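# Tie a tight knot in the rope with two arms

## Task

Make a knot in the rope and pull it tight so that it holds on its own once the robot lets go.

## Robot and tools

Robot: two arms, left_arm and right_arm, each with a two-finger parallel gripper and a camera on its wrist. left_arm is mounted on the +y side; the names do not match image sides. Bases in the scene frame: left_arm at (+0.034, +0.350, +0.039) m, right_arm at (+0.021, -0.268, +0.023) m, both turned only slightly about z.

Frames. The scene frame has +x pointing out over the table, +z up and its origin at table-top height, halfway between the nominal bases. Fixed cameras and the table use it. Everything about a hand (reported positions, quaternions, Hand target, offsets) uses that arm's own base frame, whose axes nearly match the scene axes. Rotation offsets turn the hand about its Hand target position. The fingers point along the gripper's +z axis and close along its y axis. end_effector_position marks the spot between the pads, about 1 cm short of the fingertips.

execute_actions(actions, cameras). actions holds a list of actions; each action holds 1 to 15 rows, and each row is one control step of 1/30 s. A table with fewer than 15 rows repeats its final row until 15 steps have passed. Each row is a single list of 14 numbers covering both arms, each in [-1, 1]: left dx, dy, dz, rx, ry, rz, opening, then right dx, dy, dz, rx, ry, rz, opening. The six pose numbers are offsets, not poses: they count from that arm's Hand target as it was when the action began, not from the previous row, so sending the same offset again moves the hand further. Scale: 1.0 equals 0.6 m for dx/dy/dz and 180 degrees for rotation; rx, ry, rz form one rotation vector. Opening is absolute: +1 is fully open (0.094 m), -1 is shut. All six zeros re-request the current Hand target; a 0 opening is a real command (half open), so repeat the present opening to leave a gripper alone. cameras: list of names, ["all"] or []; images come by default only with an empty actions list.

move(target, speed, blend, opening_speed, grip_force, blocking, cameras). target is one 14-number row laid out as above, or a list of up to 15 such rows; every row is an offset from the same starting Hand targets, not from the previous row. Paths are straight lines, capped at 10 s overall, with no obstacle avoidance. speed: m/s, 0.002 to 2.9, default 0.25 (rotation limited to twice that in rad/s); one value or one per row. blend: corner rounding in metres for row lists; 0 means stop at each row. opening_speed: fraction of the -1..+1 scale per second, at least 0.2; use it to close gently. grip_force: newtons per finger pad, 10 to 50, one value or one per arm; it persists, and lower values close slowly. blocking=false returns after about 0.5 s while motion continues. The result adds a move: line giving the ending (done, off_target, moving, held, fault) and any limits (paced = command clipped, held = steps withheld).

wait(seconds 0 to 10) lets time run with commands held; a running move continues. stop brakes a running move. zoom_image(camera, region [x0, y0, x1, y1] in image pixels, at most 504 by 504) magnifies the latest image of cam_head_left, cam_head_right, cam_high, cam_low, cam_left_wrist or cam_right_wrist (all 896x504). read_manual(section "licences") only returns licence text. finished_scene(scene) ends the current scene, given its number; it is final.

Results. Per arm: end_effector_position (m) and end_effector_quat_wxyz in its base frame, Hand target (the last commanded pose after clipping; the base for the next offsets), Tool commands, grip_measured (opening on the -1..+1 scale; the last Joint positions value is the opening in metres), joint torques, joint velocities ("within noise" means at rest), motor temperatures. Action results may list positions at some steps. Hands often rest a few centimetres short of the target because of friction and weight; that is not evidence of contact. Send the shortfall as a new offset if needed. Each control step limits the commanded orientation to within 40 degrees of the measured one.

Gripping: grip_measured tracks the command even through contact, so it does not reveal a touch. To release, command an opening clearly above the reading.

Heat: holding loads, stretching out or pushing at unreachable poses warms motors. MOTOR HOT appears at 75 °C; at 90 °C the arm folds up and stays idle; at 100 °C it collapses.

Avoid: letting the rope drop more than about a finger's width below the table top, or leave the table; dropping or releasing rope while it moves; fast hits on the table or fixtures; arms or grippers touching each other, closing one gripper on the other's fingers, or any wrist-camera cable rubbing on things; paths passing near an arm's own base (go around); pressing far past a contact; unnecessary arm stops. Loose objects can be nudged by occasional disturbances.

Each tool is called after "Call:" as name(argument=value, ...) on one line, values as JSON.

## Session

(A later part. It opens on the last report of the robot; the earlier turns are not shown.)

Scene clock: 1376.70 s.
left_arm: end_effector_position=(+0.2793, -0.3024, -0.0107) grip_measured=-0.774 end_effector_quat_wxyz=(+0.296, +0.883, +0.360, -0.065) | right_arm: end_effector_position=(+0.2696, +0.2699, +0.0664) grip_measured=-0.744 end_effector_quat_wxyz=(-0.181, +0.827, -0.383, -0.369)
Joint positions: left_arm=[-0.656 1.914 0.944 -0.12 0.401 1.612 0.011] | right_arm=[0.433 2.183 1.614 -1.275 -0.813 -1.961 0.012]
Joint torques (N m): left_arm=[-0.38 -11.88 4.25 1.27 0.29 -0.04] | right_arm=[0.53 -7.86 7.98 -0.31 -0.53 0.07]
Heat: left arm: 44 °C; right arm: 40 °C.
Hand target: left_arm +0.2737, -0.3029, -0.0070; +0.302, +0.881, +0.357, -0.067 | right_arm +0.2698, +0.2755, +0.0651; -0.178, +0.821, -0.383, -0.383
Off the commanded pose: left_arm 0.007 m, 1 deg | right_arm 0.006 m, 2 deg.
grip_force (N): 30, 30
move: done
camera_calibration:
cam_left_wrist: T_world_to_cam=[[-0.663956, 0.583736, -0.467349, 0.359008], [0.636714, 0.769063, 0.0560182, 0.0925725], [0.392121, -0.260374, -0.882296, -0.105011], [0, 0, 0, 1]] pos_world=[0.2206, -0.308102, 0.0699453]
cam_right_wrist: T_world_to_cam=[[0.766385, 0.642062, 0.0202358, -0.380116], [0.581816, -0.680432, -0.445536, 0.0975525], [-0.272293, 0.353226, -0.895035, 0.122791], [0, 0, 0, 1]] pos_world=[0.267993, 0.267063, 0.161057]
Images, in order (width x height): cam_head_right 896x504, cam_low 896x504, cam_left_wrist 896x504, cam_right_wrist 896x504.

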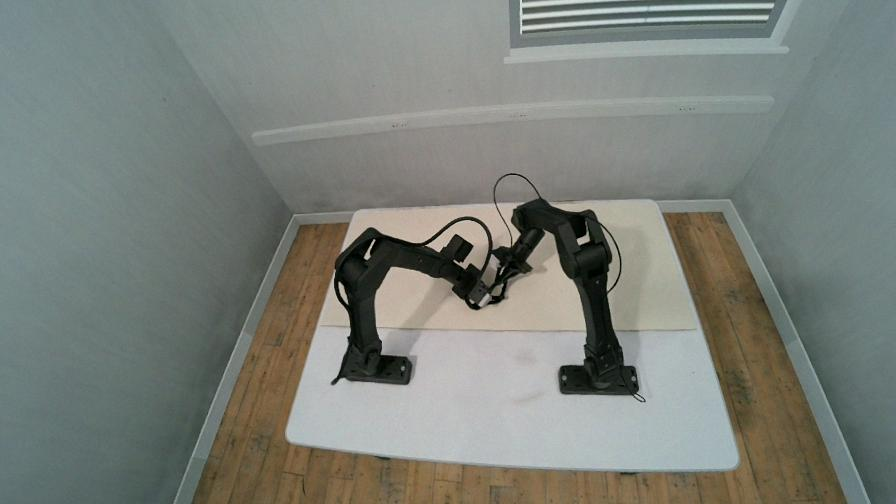

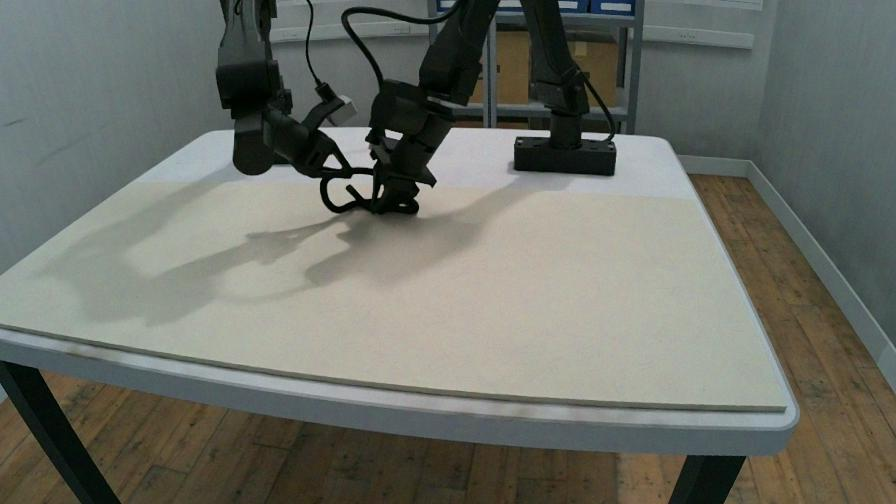

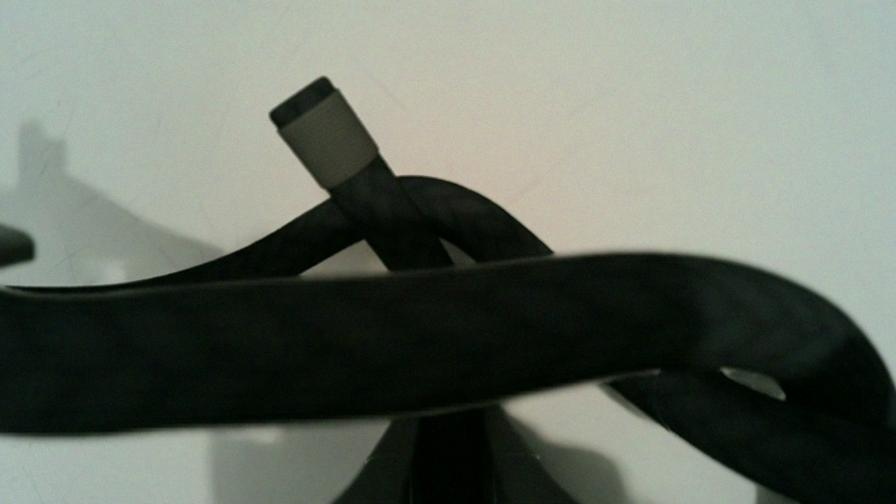

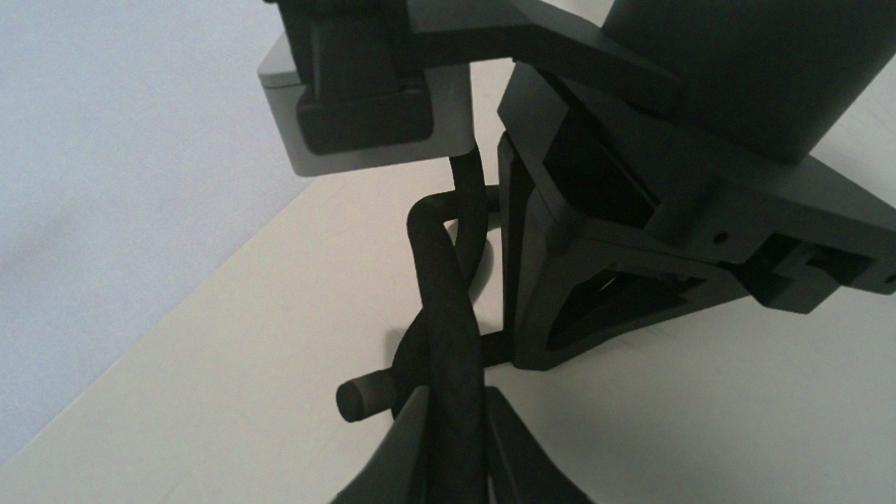

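Call:
move(target=[[0,0,0,0,0,0,-1,0.02,-0.018,-0.03,0,0,0,-1],[0,0,0,0,0,0,-1,0.022,-0.020,-0.085,0,0,0,-1]], speed=0.06, cameras=["cam_right_wrist","cam_left_wrist","cam_low","cam_head_right"])

Call:
zoom_image(camera="cam_low", region=[270, 100, 490, 260])

Scene clock: 1391.43 s.
left_arm: end_effector_position=(+0.2792, -0.3024, -0.0108) grip_measured=-0.774 end_effector_quat_wxyz=(+0.296, +0.882, +0.360, -0.065) | right_arm: end_effector_position=(+0.2845, +0.2658, +0.0262) grip_measured=-0.744 end_effector_quat_wxyz=(-0.181, +0.829, -0.378, -0.371)
Joint positions: left_arm=[-0.656 1.914 0.943 -0.12 0.401 1.611 0.011] | right_arm=[0.407 2.299 1.635 -1.214 -0.807 -2.01 0.012]
Joint torques (N m): left_arm=[-0.38 -11.86 4.22 1.28 0.3 -0.05] | right_arm=[-0.57 -8.38 4.62 -0.03 -0.47 -0.03]
Heat: left arm: 44 °C; right arm: 40 °C.
Hand target: left_arm +0.2736, -0.3027, -0.0071; +0.302, +0.881, +0.358, -0.068 | right_arm +0.2830, +0.2635, +0.0141; -0.178, +0.821, -0.383, -0.383
Off the commanded pose: left_arm 0.007 m, 1 deg | right_arm 0.012 m, 2 deg.
grip_force (N): 30, 30
move: off_target (right_arm)
camera_calibration:
cam_left_wrist: T_world_to_cam=[[-0.664629, 0.583432, -0.466771, 0.358964], [0.636284, 0.769438, 0.0557491, 0.092724], [0.391678, -0.259947, -0.882619, -0.104734], [0, 0, 0, 1]] pos_world=[0.220601, -0.308002, 0.0699447]
cam_right_wrist: T_world_to_cam=[[0.760629, 0.64879, 0.0226878, -0.388427], [0.587655, -0.673262, -0.448753, 0.0647119], [-0.275872, 0.354667, -0.893368, 0.0930282], [0, 0, 0, 1]] pos_world=[0.283084, 0.262582, 0.120961]
Images, in order (width x height): cam_head_right 896x504, cam_low 896x504, cam_left_wrist 896x504, cam_right_wrist 896x504.

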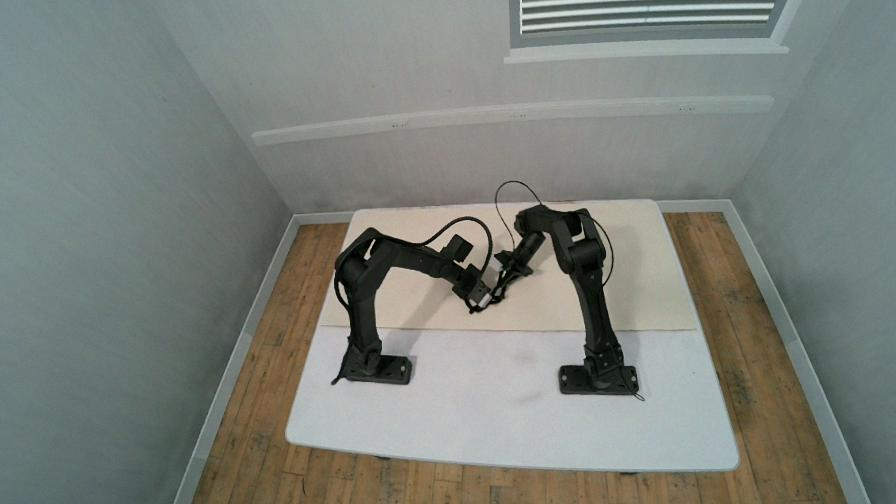

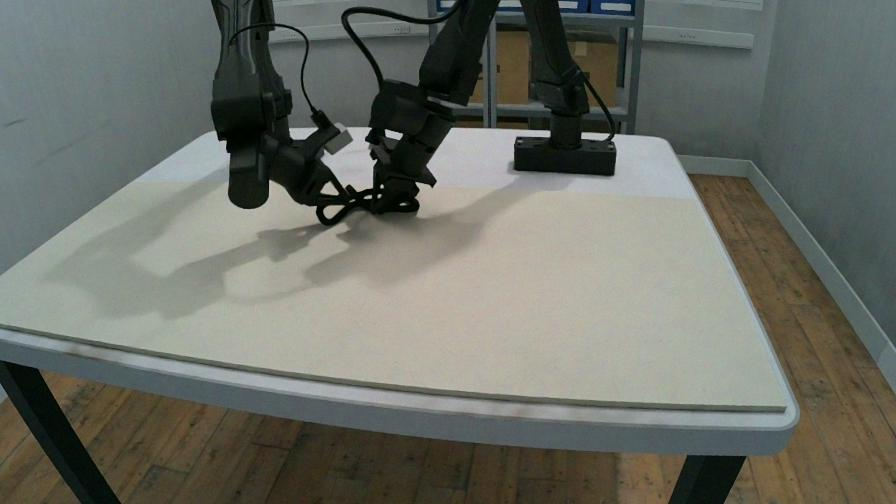

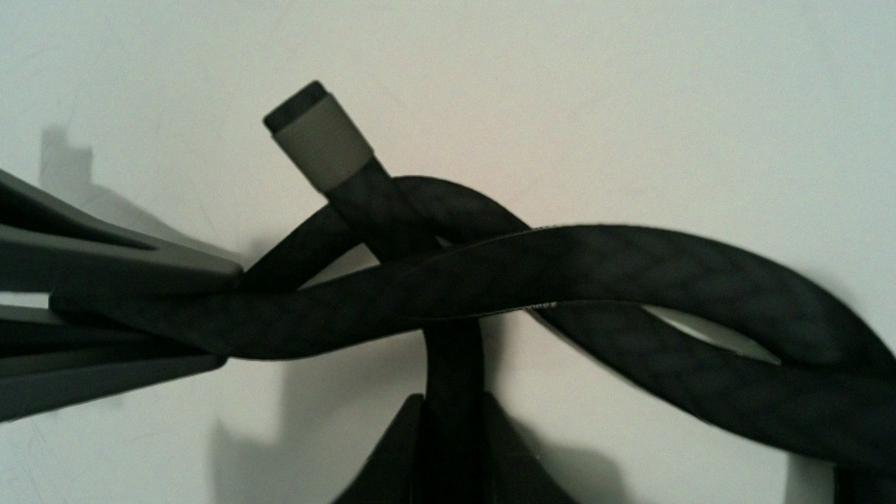

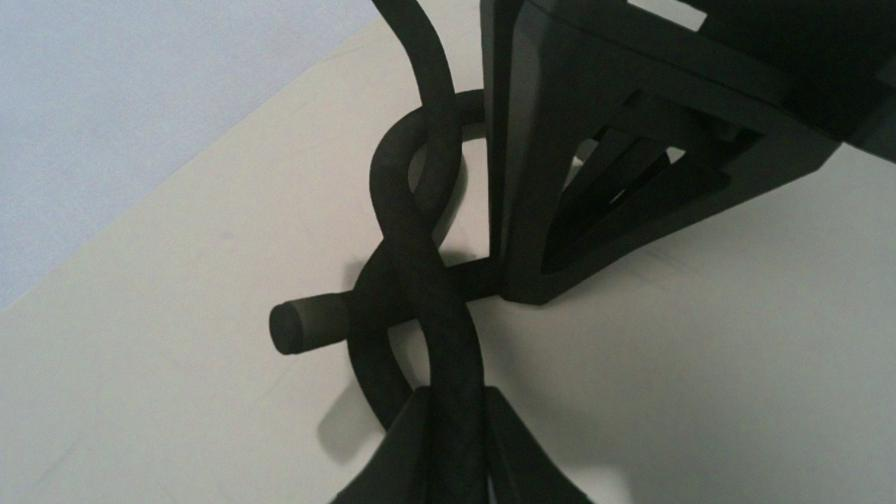

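Scaled by 2.291.

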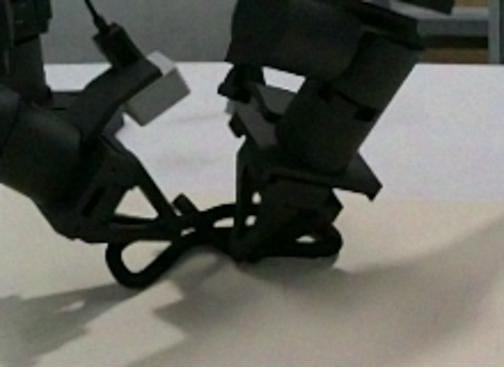

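Call:
zoom_image(camera="cam_right_wrist", region=[240, 60, 540, 420])

Call:
zoom_image(camera="cam_left_wrist", region=[240, 60, 560, 400])

Scaled by 1.400.

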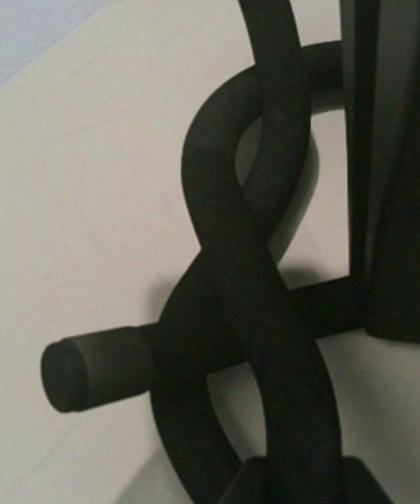

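Scaled by 1.482.

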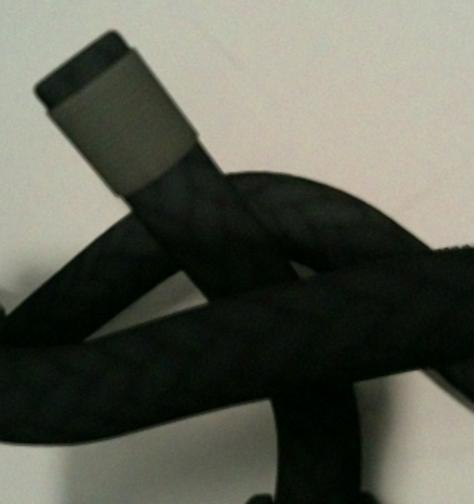

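Call:
move(target=[[0,0,0,0,0,0,-1,0.008,-0.008,-0.04,0,0,0,-1],[0,0,0,0,0,0,-1,0.008,-0.008,-0.04,0,0,0,-0.55]], speed=0.06, opening_speed=0.5, cameras=["cam_right_wrist","cam_left_wrist"])

Scene clock: 1417.83 s.
left_arm: end_effector_position=(+0.2792, -0.3024, -0.0108) grip_measured=-0.774 end_effector_quat_wxyz=(+0.296, +0.882, +0.360, -0.065) | right_arm: end_effector_position=(+0.2887, +0.2632, +0.0106) grip_measured=-0.553 end_effector_quat_wxyz=(-0.187, +0.825, -0.378, -0.378)
Joint positions: left_arm=[-0.656 1.914 0.943 -0.12 0.401 1.611 0.011] | right_arm=[0.392 2.345 1.635 -1.188 -0.821 -2.034 0.021]
Joint torques (N m): left_arm=[-0.39 -11.88 4.25 1.28 0.29 -0.05] | right_arm=[-0.66 -7.73 4.18 0.14 -0.3 -0.02]
Heat: left arm: 44 °C; right arm: 40 °C.
Hand target: left_arm +0.2736, -0.3027, -0.0071; +0.302, +0.881, +0.358, -0.068 | right_arm +0.2878, +0.2587, -0.0099; -0.178, +0.821, -0.383, -0.383
Off the commanded pose: left_arm 0.007 m, 1 deg | right_arm 0.021 m, 1 deg.
grip_force (N): 30, 30
move: off_target (right_arm); target 2's new opening was sent with right_arm's hand 0.021 m and 1 deg from that target
camera_calibration:
cam_left_wrist: T_world_to_cam=[[-0.664629, 0.583432, -0.466771, 0.358964], [0.636284, 0.769438, 0.0557491, 0.092724], [0.391678, -0.259947, -0.882619, -0.104734], [0, 0, 0, 1]] pos_world=[0.220601, -0.308002, 0.0699447]
cam_right_wrist: T_world_to_cam=[[0.763658, 0.645082, 0.0263784, -0.389467], [0.580597, -0.668302, -0.465059, 0.0544297], [-0.282373, 0.370461, -0.884887, 0.0787501], [0, 0, 0, 1]] pos_world=[0.288055, 0.25844, 0.105271]
Images, in order (width x height): cam_left_wrist 896x504, cam_right_wrist 896x504.

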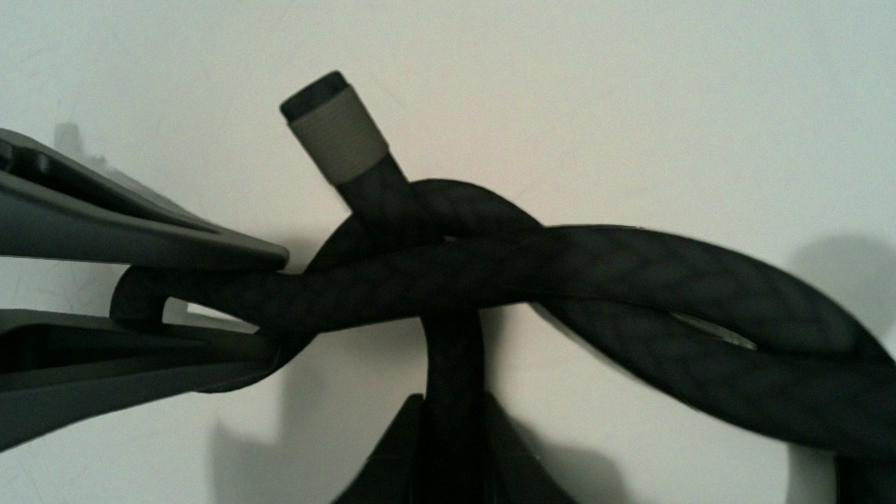

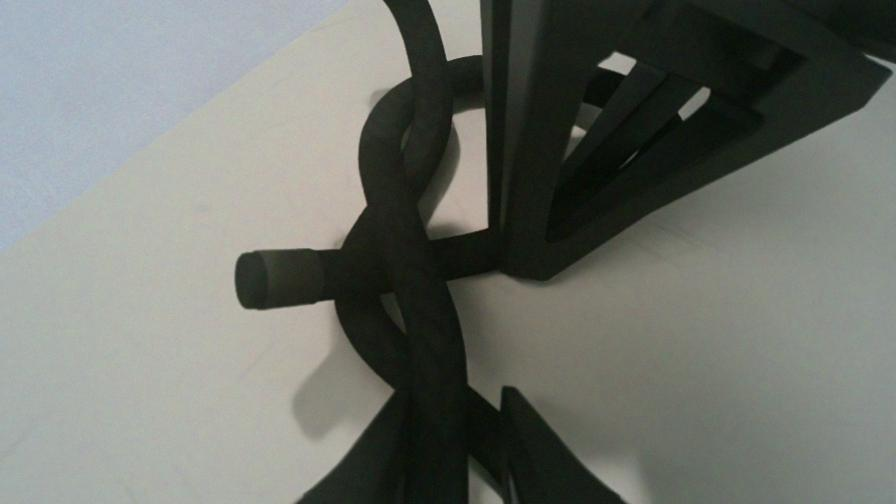

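Call:
move(target=[0,0,0,0,0,0,-1,0.08,-0.099,0.14,0,0,0,-0.45], speed=0.12, cameras=["cam_right_wrist","cam_left_wrist","cam_head_right"])

Scene clock: 1435.43 s.
left_arm: end_effector_position=(+0.2793, -0.3024, -0.0108) grip_measured=-0.774 end_effector_quat_wxyz=(+0.296, +0.882, +0.360, -0.065) | right_arm: end_effector_position=(+0.3315, +0.1977, +0.0649) grip_measured=-0.453 end_effector_quat_wxyz=(-0.161, +0.812, -0.432, -0.359)
Joint positions: left_arm=[-0.656 1.914 0.943 -0.12 0.401 1.611 0.011] | right_arm=[0.224 2.345 1.889 -1.532 -0.715 -2.097 0.026]
Joint torques (N m): left_arm=[-0.38 -11.89 4.25 1.27 0.29 -0.06] | right_arm=[-0.08 -11.22 8.06 -0.7 -0.39 -0.03]
Heat: left arm: 44 °C; right arm: 40 °C.
Hand target: left_arm +0.2736, -0.3028, -0.0071; +0.302, +0.881, +0.358, -0.068 | right_arm +0.3358, +0.1992, +0.0740; -0.178, +0.821, -0.384, -0.383
Off the commanded pose: left_arm 0.007 m, 1 deg | right_arm 0.010 m, 7 deg.
joint sent to its limit (right arm) — joint 6 (wrist roll), lower limit. The joint targets are off in orientation, not in position.
grip_force (N): 30, 30
move: off_target (right_arm)
camera_calibration:
cam_left_wrist: T_world_to_cam=[[-0.664783, 0.583123, -0.466938, 0.358973], [0.636058, 0.769637, 0.0555793, 0.0929233], [0.391783, -0.260052, -0.882542, -0.104821], [0, 0, 0, 1]] pos_world=[0.220601, -0.308101, 0.0699447]
cam_right_wrist: T_world_to_cam=[[0.816332, 0.575813, -0.0451813, -0.380527], [0.5108, -0.756246, -0.40887, 0.047896], [-0.269601, 0.310695, -0.911473, 0.172375], [0, 0, 0, 1]] pos_world=[0.332644, 0.201777, 0.159505]
Images, in order (width x height): cam_head_right 896x504, cam_left_wrist 896x504, cam_right_wrist 896x504.

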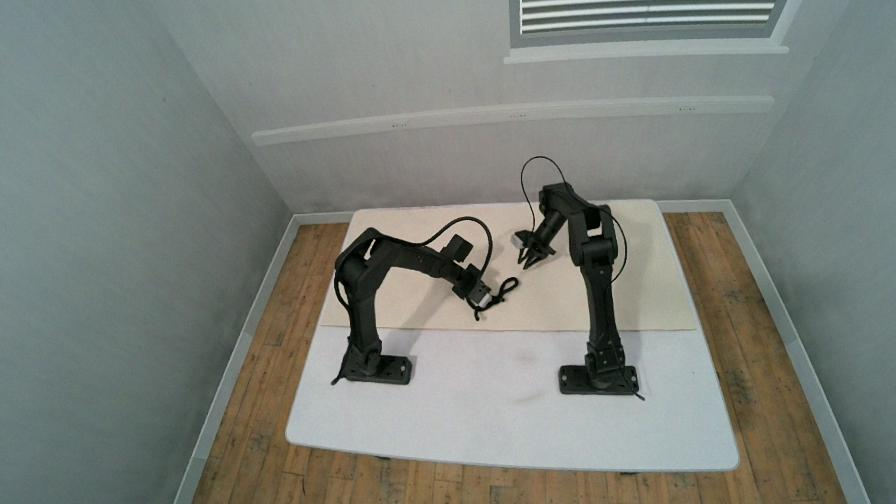

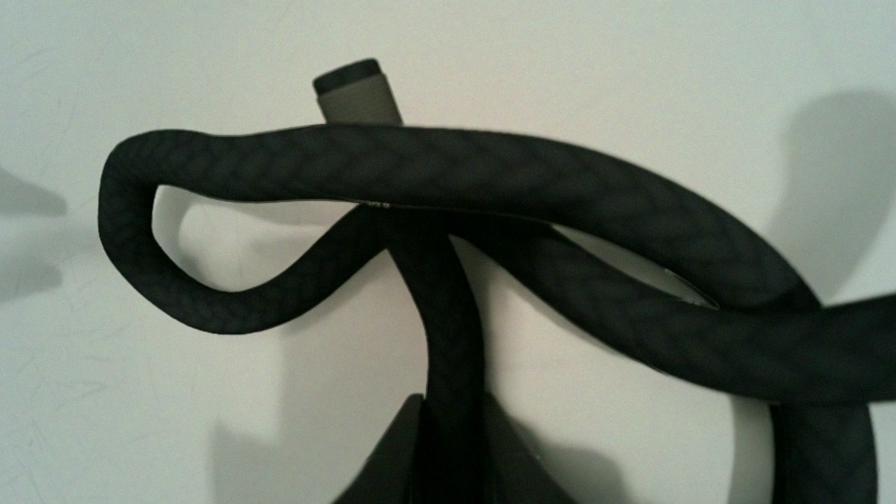

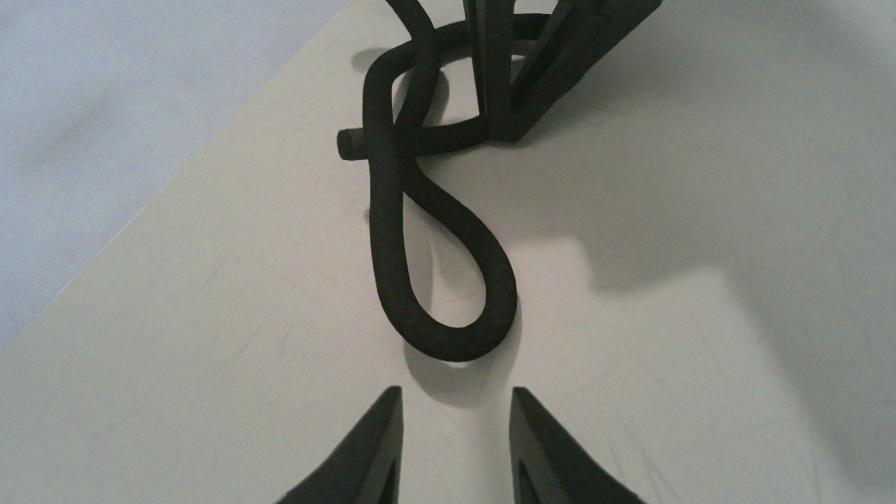

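Call:
move(target=[-0.028,-0.026,0,0,0,0,-1,0,0,0,0,0,0,-0.45], speed=0.06, cameras=["cam_right_wrist","cam_left_wrist"])

Scene clock: 1442.97 s.
left_arm: end_effector_position=(+0.2617, -0.3190, -0.0105) grip_measured=-0.774 end_effector_quat_wxyz=(+0.296, +0.883, +0.359, -0.065) | right_arm: end_effector_position=(+0.3313, +0.1976, +0.0649) grip_measured=-0.453 end_effector_quat_wxyz=(-0.160, +0.812, -0.432, -0.359)
Joint positions: left_arm=[-0.728 1.902 0.922 -0.085 0.369 1.545 0.011] | right_arm=[0.224 2.345 1.889 -1.533 -0.714 -2.097 0.026]
Joint torques (N m): left_arm=[-0.28 -11.75 4.23 1.32 0.26 -0.06] | right_arm=[-0.1 -11.22 8.08 -0.65 -0.39 -0.03]
Heat: left arm: 44 °C; right arm: 40 °C.
Hand target: left_arm +0.2568, -0.3184, -0.0070; +0.302, +0.881, +0.357, -0.068 | right_arm +0.3358, +0.1992, +0.0740; -0.178, +0.821, -0.384, -0.383
Off the commanded pose: left_arm 0.006 m, 1 deg | right_arm 0.010 m, 7 deg.
joint sent to its limit (right arm) — joint 6 (wrist roll), lower limit. The joint targets are off in orientation, not in position.
grip_force (N): 30, 30
move: off_target (right_arm)
camera_calibration:
cam_left_wrist: T_world_to_cam=[[-0.662668, 0.584861, -0.467769, 0.357111], [0.638607, 0.767564, 0.0550144, 0.115497], [0.391218, -0.262264, -0.882137, -0.102531], [0, 0, 0, 1]] pos_world=[0.203001, -0.324402, 0.0702447]
cam_right_wrist: T_world_to_cam=[[0.816233, 0.575884, -0.0460647, -0.38022], [0.510587, -0.756389, -0.408874, 0.0480125], [-0.270307, 0.310216, -0.911428, 0.172793], [0, 0, 0, 1]] pos_world=[0.332541, 0.201676, 0.159605]
Images, in order (width x height): cam_left_wrist 896x504, cam_right_wrist 896x504.

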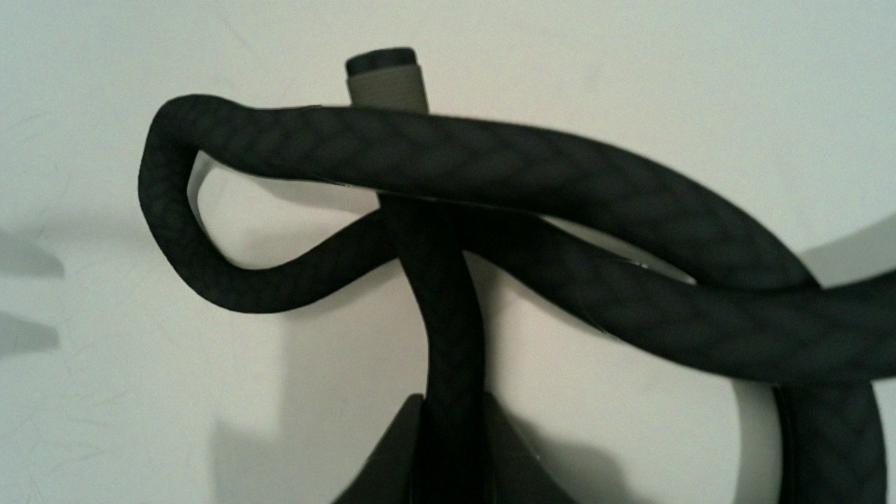

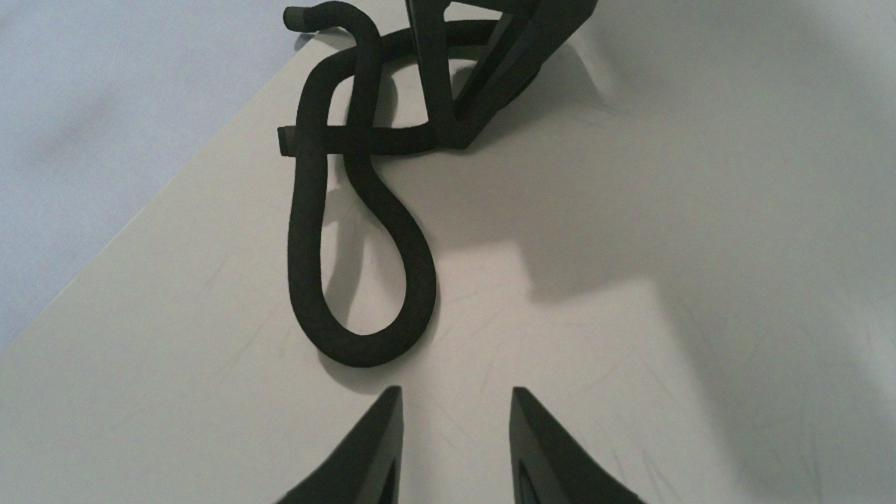

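Call:
execute_actions(actions=[], cameras=["cam_high","cam_head_right","cam_low"])

Call:
zoom_image(camera="cam_high", region=[310, 180, 480, 310])

Call:
zoom_image(camera="cam_head_right", region=[410, 220, 570, 340])

Scene clock: 1512.17 s.
left_arm: end_effector_position=(+0.2618, -0.3190, -0.0105) grip_measured=-0.774 end_effector_quat_wxyz=(+0.296, +0.883, +0.359, -0.065) | right_arm: end_effector_position=(+0.3313, +0.1976, +0.0649) grip_measured=-0.453 end_effector_quat_wxyz=(-0.160, +0.812, -0.432, -0.359)
Joint positions: left_arm=[-0.728 1.902 0.922 -0.085 0.369 1.545 0.011] | right_arm=[0.224 2.345 1.889 -1.533 -0.714 -2.097 0.026]
Joint velocities: within noise
Joint torques (N m): left_arm=[-0.25 -11.77 4.23 1.32 0.26 -0.05] | right_arm=[-0.1 -11.19 8.09 -0.64 -0.39 -0.04]
Motor temperatures (°C): left_arm=[29 43 34 37 31 31 31] | right_arm=[30 43 40 32 31 31 30]
Heat: left arm: 43 °C; right arm: 43 °C.
Hand target: left_arm +0.2568, -0.3184, -0.0070; +0.302, +0.881, +0.358, -0.067 | right_arm +0.3358, +0.1992, +0.0740; -0.178, +0.821, -0.384, -0.383
Tool commands: left_gripper/opening=-1.0 right_gripper/opening=-0.45
Off the commanded pose: left_arm 0.006 m, 1 deg | right_arm 0.010 m, 7 deg.
grip_force (N): 30, 30
Images, in order (width x height): cam_head_right 896x504, cam_high 896x504, cam_low 896x504.

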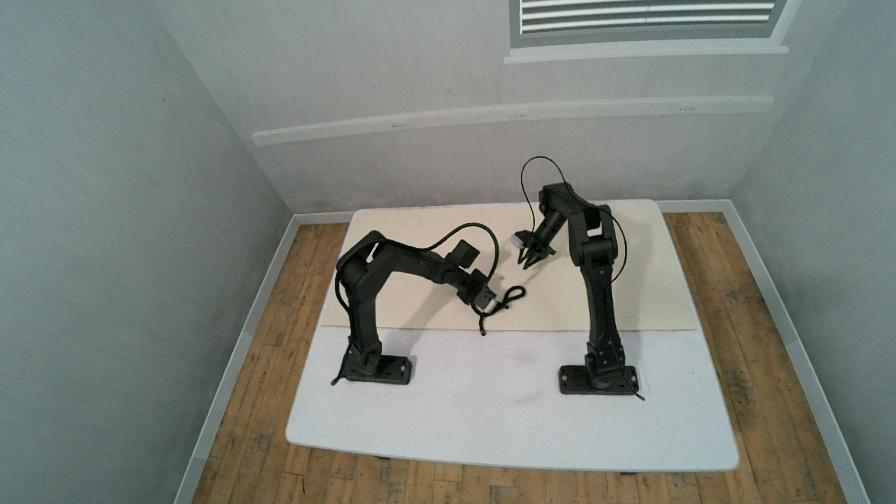

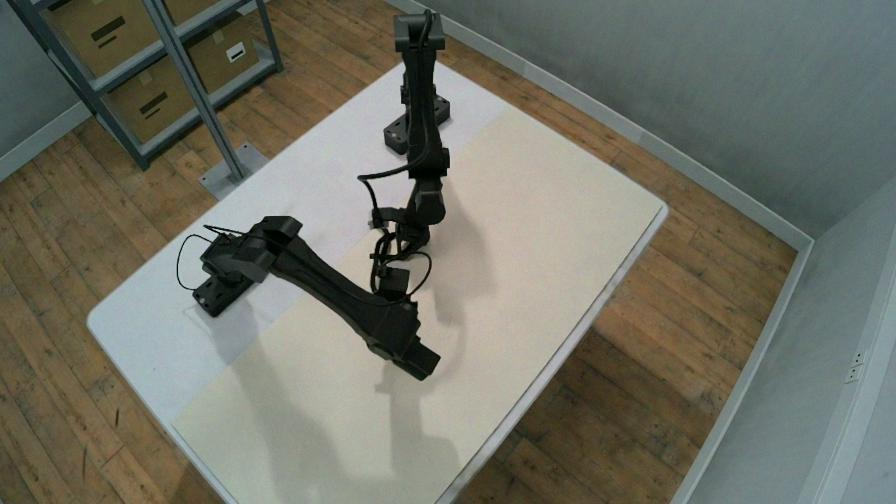

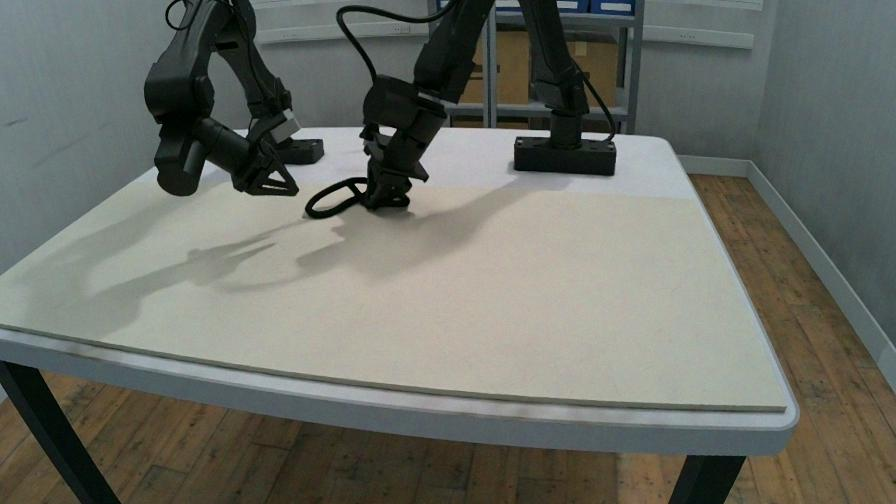

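Scaled by 2.965.

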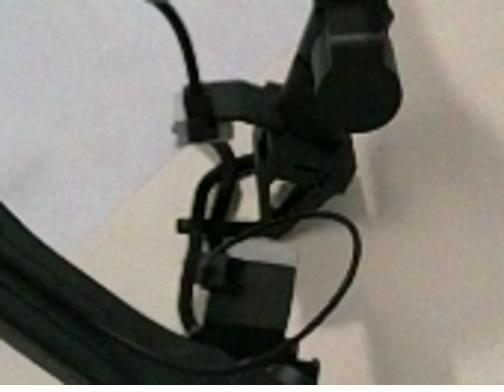

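Scaled by 3.150.

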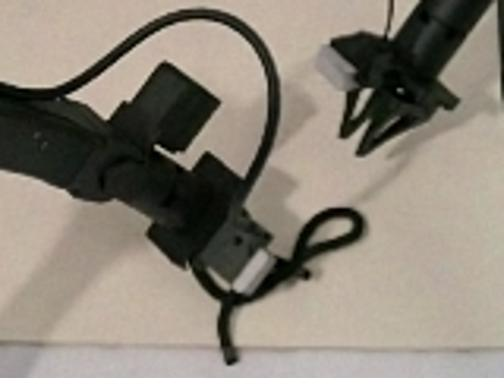

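Call:
move(target=[[0,0,0,0,0,0,-1,-0.143,-0.115,0.043,-0.0103,0.0389,-0.2608,-0.3],[0,0,0,0,0,0,-1,-0.313,0.038,-0.02,-0.0206,0.0777,-0.5216,-0.3]], speed=0.25, blend=[0.03,0], cameras=["cam_right_wrist","cam_high"])

Call:
zoom_image(camera="cam_high", region=[290, 180, 480, 320])

Scene clock: 1543.23 s.
left_arm: end_effector_position=(+0.2618, -0.3190, -0.0105) grip_measured=-0.774 end_effector_quat_wxyz=(+0.296, +0.883, +0.359, -0.065) | right_arm: end_effector_position=(+0.1477, +0.2215, +0.0626) grip_measured=-0.303 end_effector_quat_wxyz=(+0.330, -0.240, +0.889, +0.208)
Joint positions: left_arm=[-0.728 1.902 0.922 -0.085 0.369 1.545 0.011] | right_arm=[1.122 0.885 0.302 -0.208 0.211 0.506 0.033]
Joint torques (N m): left_arm=[-0.27 -11.75 4.26 1.32 0.25 -0.05] | right_arm=[0.62 -0.76 6.94 2.18 0.21 0.08]
Heat: left arm: 43 °C; right arm: 43 °C.
Hand target: left_arm +0.2568, -0.3184, -0.0070; +0.302, +0.881, +0.358, -0.067 | right_arm +0.1479, +0.2220, +0.0620; +0.334, -0.239, +0.888, +0.207
Off the commanded pose: left_arm 0.006 m, 1 deg | right_arm 0.001 m, 0 deg.
grip_force (N): 30, 30
move: done
camera_calibration:
cam_right_wrist: T_world_to_cam=[[0.565644, -0.798379, -0.206488, 0.107202], [-0.799315, -0.469213, -0.375414, 0.286662], [0.202836, 0.3774, -0.903564, 0.0283535], [0, 0, 0, 1]] pos_world=[0.162744, 0.209393, 0.155372]
Images, in order (width x height): cam_high 896x504, cam_right_wrist 896x504.

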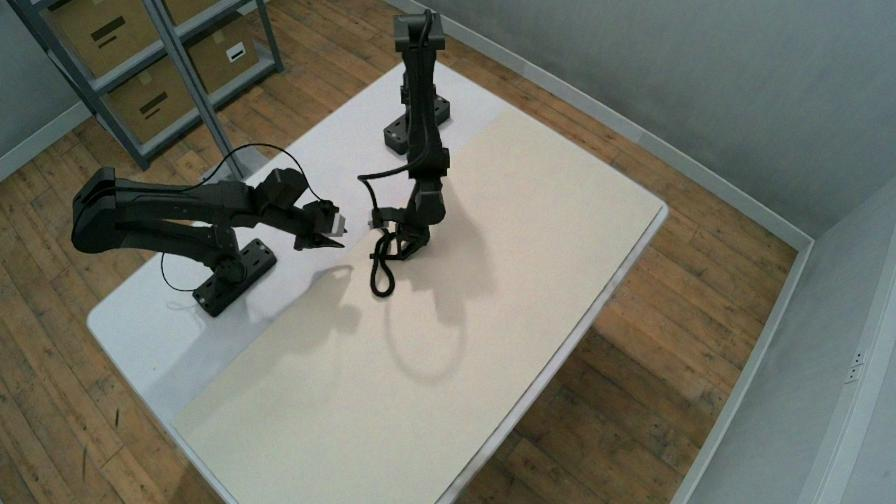

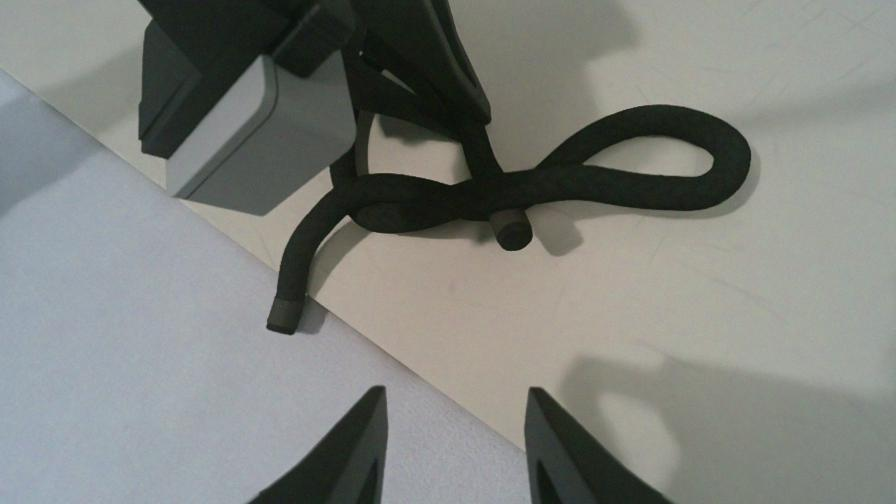

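Scaled by 2.653.

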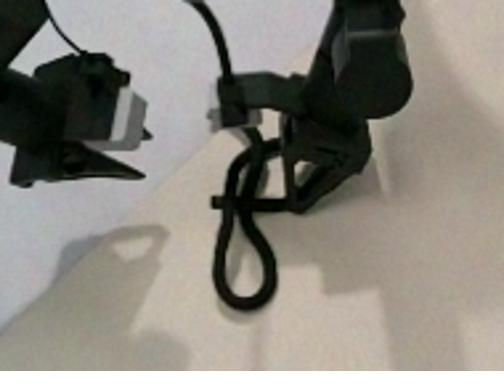

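Call:
move(target=[[0,0,0,0,0,0,-1,0,0,0,0.07,0.024,-0.065,-0.3],[0,0,0,0,0,0,-1,0,0,0,0.07,0.024,-0.065,-0.3]], speed=0.1, cameras=["cam_right_wrist"])

Scene clock: 1563.10 s.
left_arm: end_effector_position=(+0.2618, -0.3190, -0.0105) grip_measured=-0.774 end_effector_quat_wxyz=(+0.296, +0.883, +0.359, -0.065) | right_arm: end_effector_position=(+0.1496, +0.2262, +0.0673) grip_measured=-0.303 end_effector_quat_wxyz=(+0.341, -0.102, +0.892, +0.279)
Joint positions: left_arm=[-0.728 1.902 0.922 -0.085 0.369 1.545 0.011] | right_arm=[1.178 0.849 0.226 -0.07 0.296 0.81 0.033]
Joint torques (N m): left_arm=[-0.27 -11.77 4.25 1.33 0.25 -0.05] | right_arm=[0.65 -1.73 5.48 2.3 0.22 0.06]
Heat: left arm: 43 °C; right arm: 41 °C.
Hand target: left_arm +0.2568, -0.3184, -0.0070; +0.302, +0.881, +0.358, -0.067 | right_arm +0.1480, +0.2219, +0.0620; +0.344, -0.102, +0.892, +0.276
Off the commanded pose: left_arm 0.006 m, 1 deg | right_arm 0.007 m, 0 deg.
grip_force (N): 30, 30
move: done
camera_calibration:
cam_right_wrist: T_world_to_cam=[[0.373705, -0.824305, -0.425284, 0.1602], [-0.89832, -0.20745, -0.38728, 0.24856], [0.231011, 0.526769, -0.818014, -0.013302], [0, 0, 0, 1]] pos_world=[0.166492, 0.190625, 0.153512]
Images, in order (width x height): cam_right_wrist 896x504.

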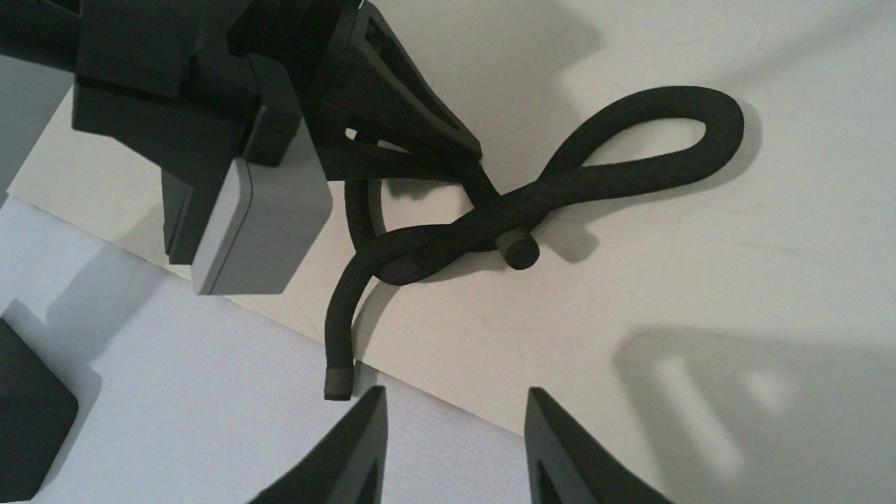

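Call:
move(target=[0,0,0,0,0,0,-1,0.07,0.024,-0.065,-0.07,-0.024,0.065,-0.3], speed=0.12, cameras=["cam_right_wrist","cam_left_wrist"])

Scene clock: 1571.20 s.
left_arm: end_effector_position=(+0.2618, -0.3190, -0.0105) grip_measured=-0.774 end_effector_quat_wxyz=(+0.296, +0.883, +0.359, -0.065) | right_arm: end_effector_position=(+0.1793, +0.2249, +0.0106) grip_measured=-0.303 end_effector_quat_wxyz=(+0.318, -0.242, +0.895, +0.196)
Joint positions: left_arm=[-0.728 1.902 0.922 -0.085 0.369 1.545 0.011] | right_arm=[0.954 1.244 0.226 0.209 0.095 0.387 0.033]
Joint torques (N m): left_arm=[-0.28 -11.75 4.26 1.32 0.25 -0.05] | right_arm=[-0.62 -1.94 8.83 2.19 -0.03 0.01]
Heat: left arm: 43 °C; right arm: 41 °C.
Hand target: left_arm +0.2568, -0.3184, -0.0070; +0.302, +0.881, +0.358, -0.067 | right_arm +0.1900, +0.2364, +0.0229; +0.334, -0.239, +0.888, +0.207
Off the commanded pose: left_arm 0.006 m, 1 deg | right_arm 0.020 m, 2 deg.
grip_force (N): 30, 30
move: off_target (right_arm)
camera_calibration:
cam_left_wrist: T_world_to_cam=[[-0.663242, 0.584426, -0.4675, 0.357134], [0.638006, 0.768063, 0.0550239, 0.115716], [0.391227, -0.261774, -0.882279, -0.102403], [0, 0, 0, 1]] pos_world=[0.203102, -0.324401, 0.0702446]
cam_right_wrist: T_world_to_cam=[[0.559879, -0.805819, -0.192852, 0.0839752], [-0.807448, -0.478395, -0.345205, 0.297214], [0.185914, 0.348991, -0.9185, -0.0166871], [0, 0, 0, 1]] pos_world=[0.196072, 0.215678, 0.103468]
Images, in order (width x height): cam_left_wrist 896x504, cam_right_wrist 896x504.

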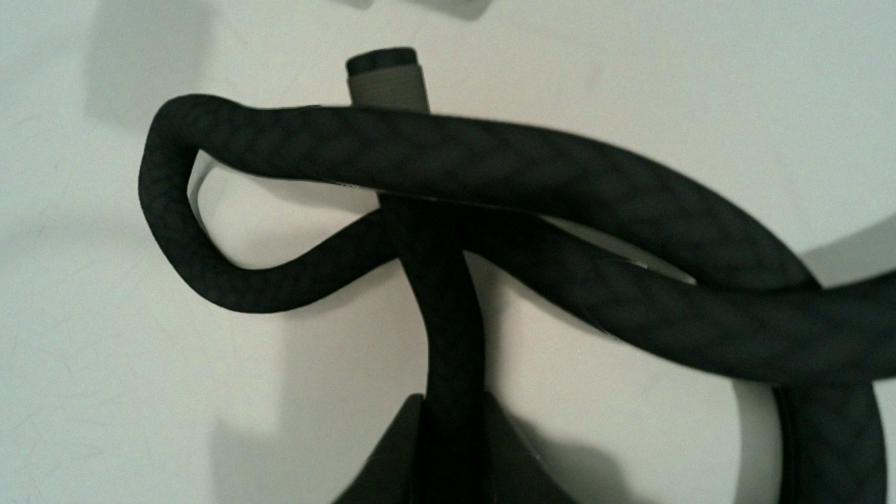

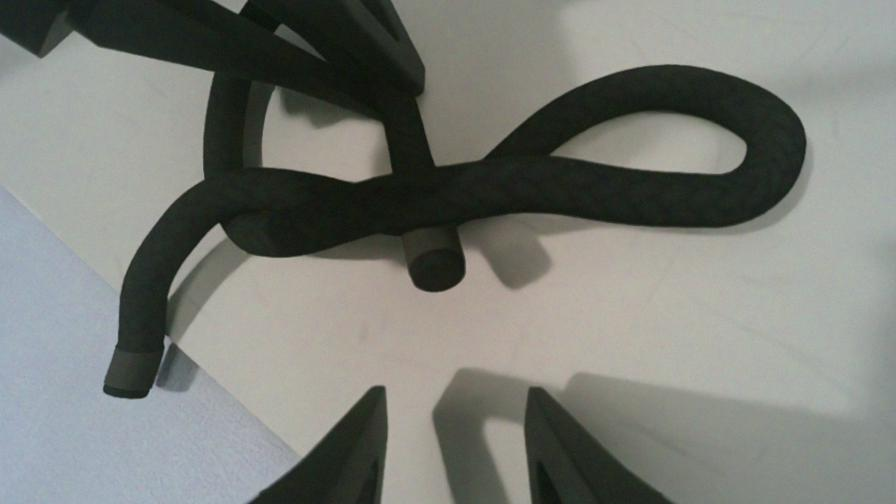

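Call:
move(target=[0,0,0,0,0,0,-1,0.048,0.034,0.018,0,0,0,-0.3], speed=0.06, cameras=["cam_right_wrist","cam_left_wrist"])

Scene clock: 1579.73 s.
left_arm: end_effector_position=(+0.2618, -0.3189, -0.0105) grip_measured=-0.774 end_effector_quat_wxyz=(+0.296, +0.883, +0.359, -0.065) | right_arm: end_effector_position=(+0.2104, +0.2495, +0.0260) grip_measured=-0.303 end_effector_quat_wxyz=(+0.324, -0.241, +0.892, +0.201)
Joint positions: left_arm=[-0.728 1.902 0.922 -0.085 0.368 1.545 0.011] | right_arm=[0.898 1.368 0.37 0.209 0.056 0.348 0.033]
Joint torques (N m): left_arm=[-0.27 -11.74 4.26 1.32 0.26 -0.05] | right_arm=[-0.62 -2.82 8.39 2.14 -0.01 0.01]
Heat: left arm: 43 °C; right arm: 42 °C.
Hand target: left_arm +0.2568, -0.3184, -0.0070; +0.302, +0.881, +0.358, -0.068 | right_arm +0.2188, +0.2568, +0.0339; +0.334, -0.239, +0.888, +0.207
Off the commanded pose: left_arm 0.006 m, 1 deg | right_arm 0.013 m, 1 deg.
grip_force (N): 30, 30
move: off_target (right_arm)
camera_calibration:
cam_left_wrist: T_world_to_cam=[[-0.663201, 0.584416, -0.467572, 0.35708], [0.63788, 0.768145, 0.0553359, 0.115752], [0.391502, -0.261556, -0.882221, -0.10248], [0, 0, 0, 1]] pos_world=[0.203101, -0.324402, 0.0701449]
cam_right_wrist: T_world_to_cam=[[0.560976, -0.803488, -0.199281, 0.0886952], [-0.804512, -0.472406, -0.359991, 0.337696], [0.195107, 0.36227, -0.911424, -0.0224635], [0, 0, 0, 1]] pos_world=[0.226308, 0.238933, 0.118769]
Images, in order (width x height): cam_left_wrist 896x504, cam_right_wrist 896x504.

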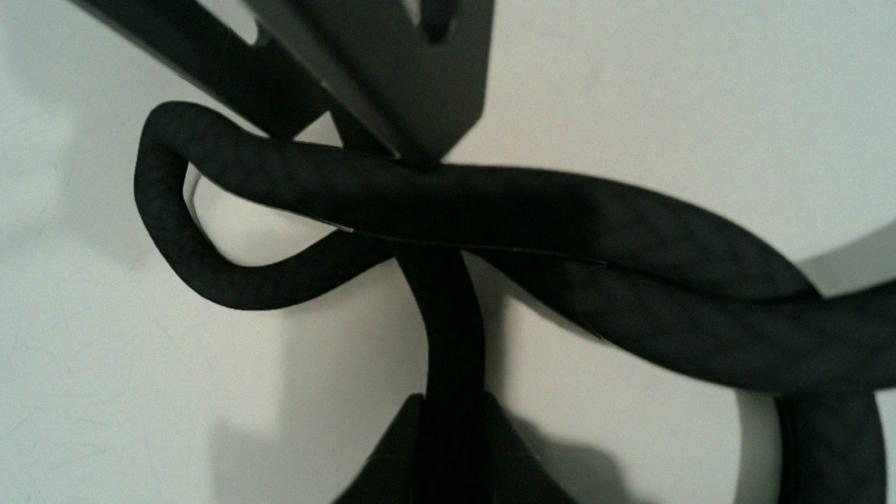

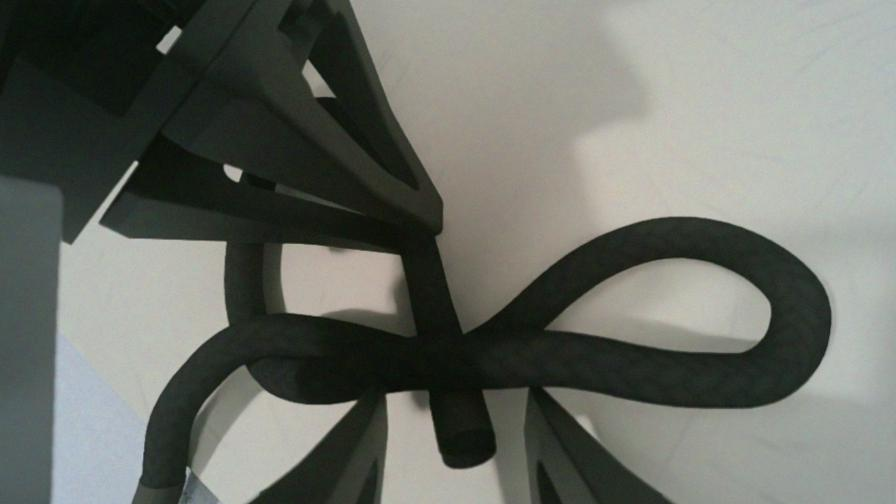

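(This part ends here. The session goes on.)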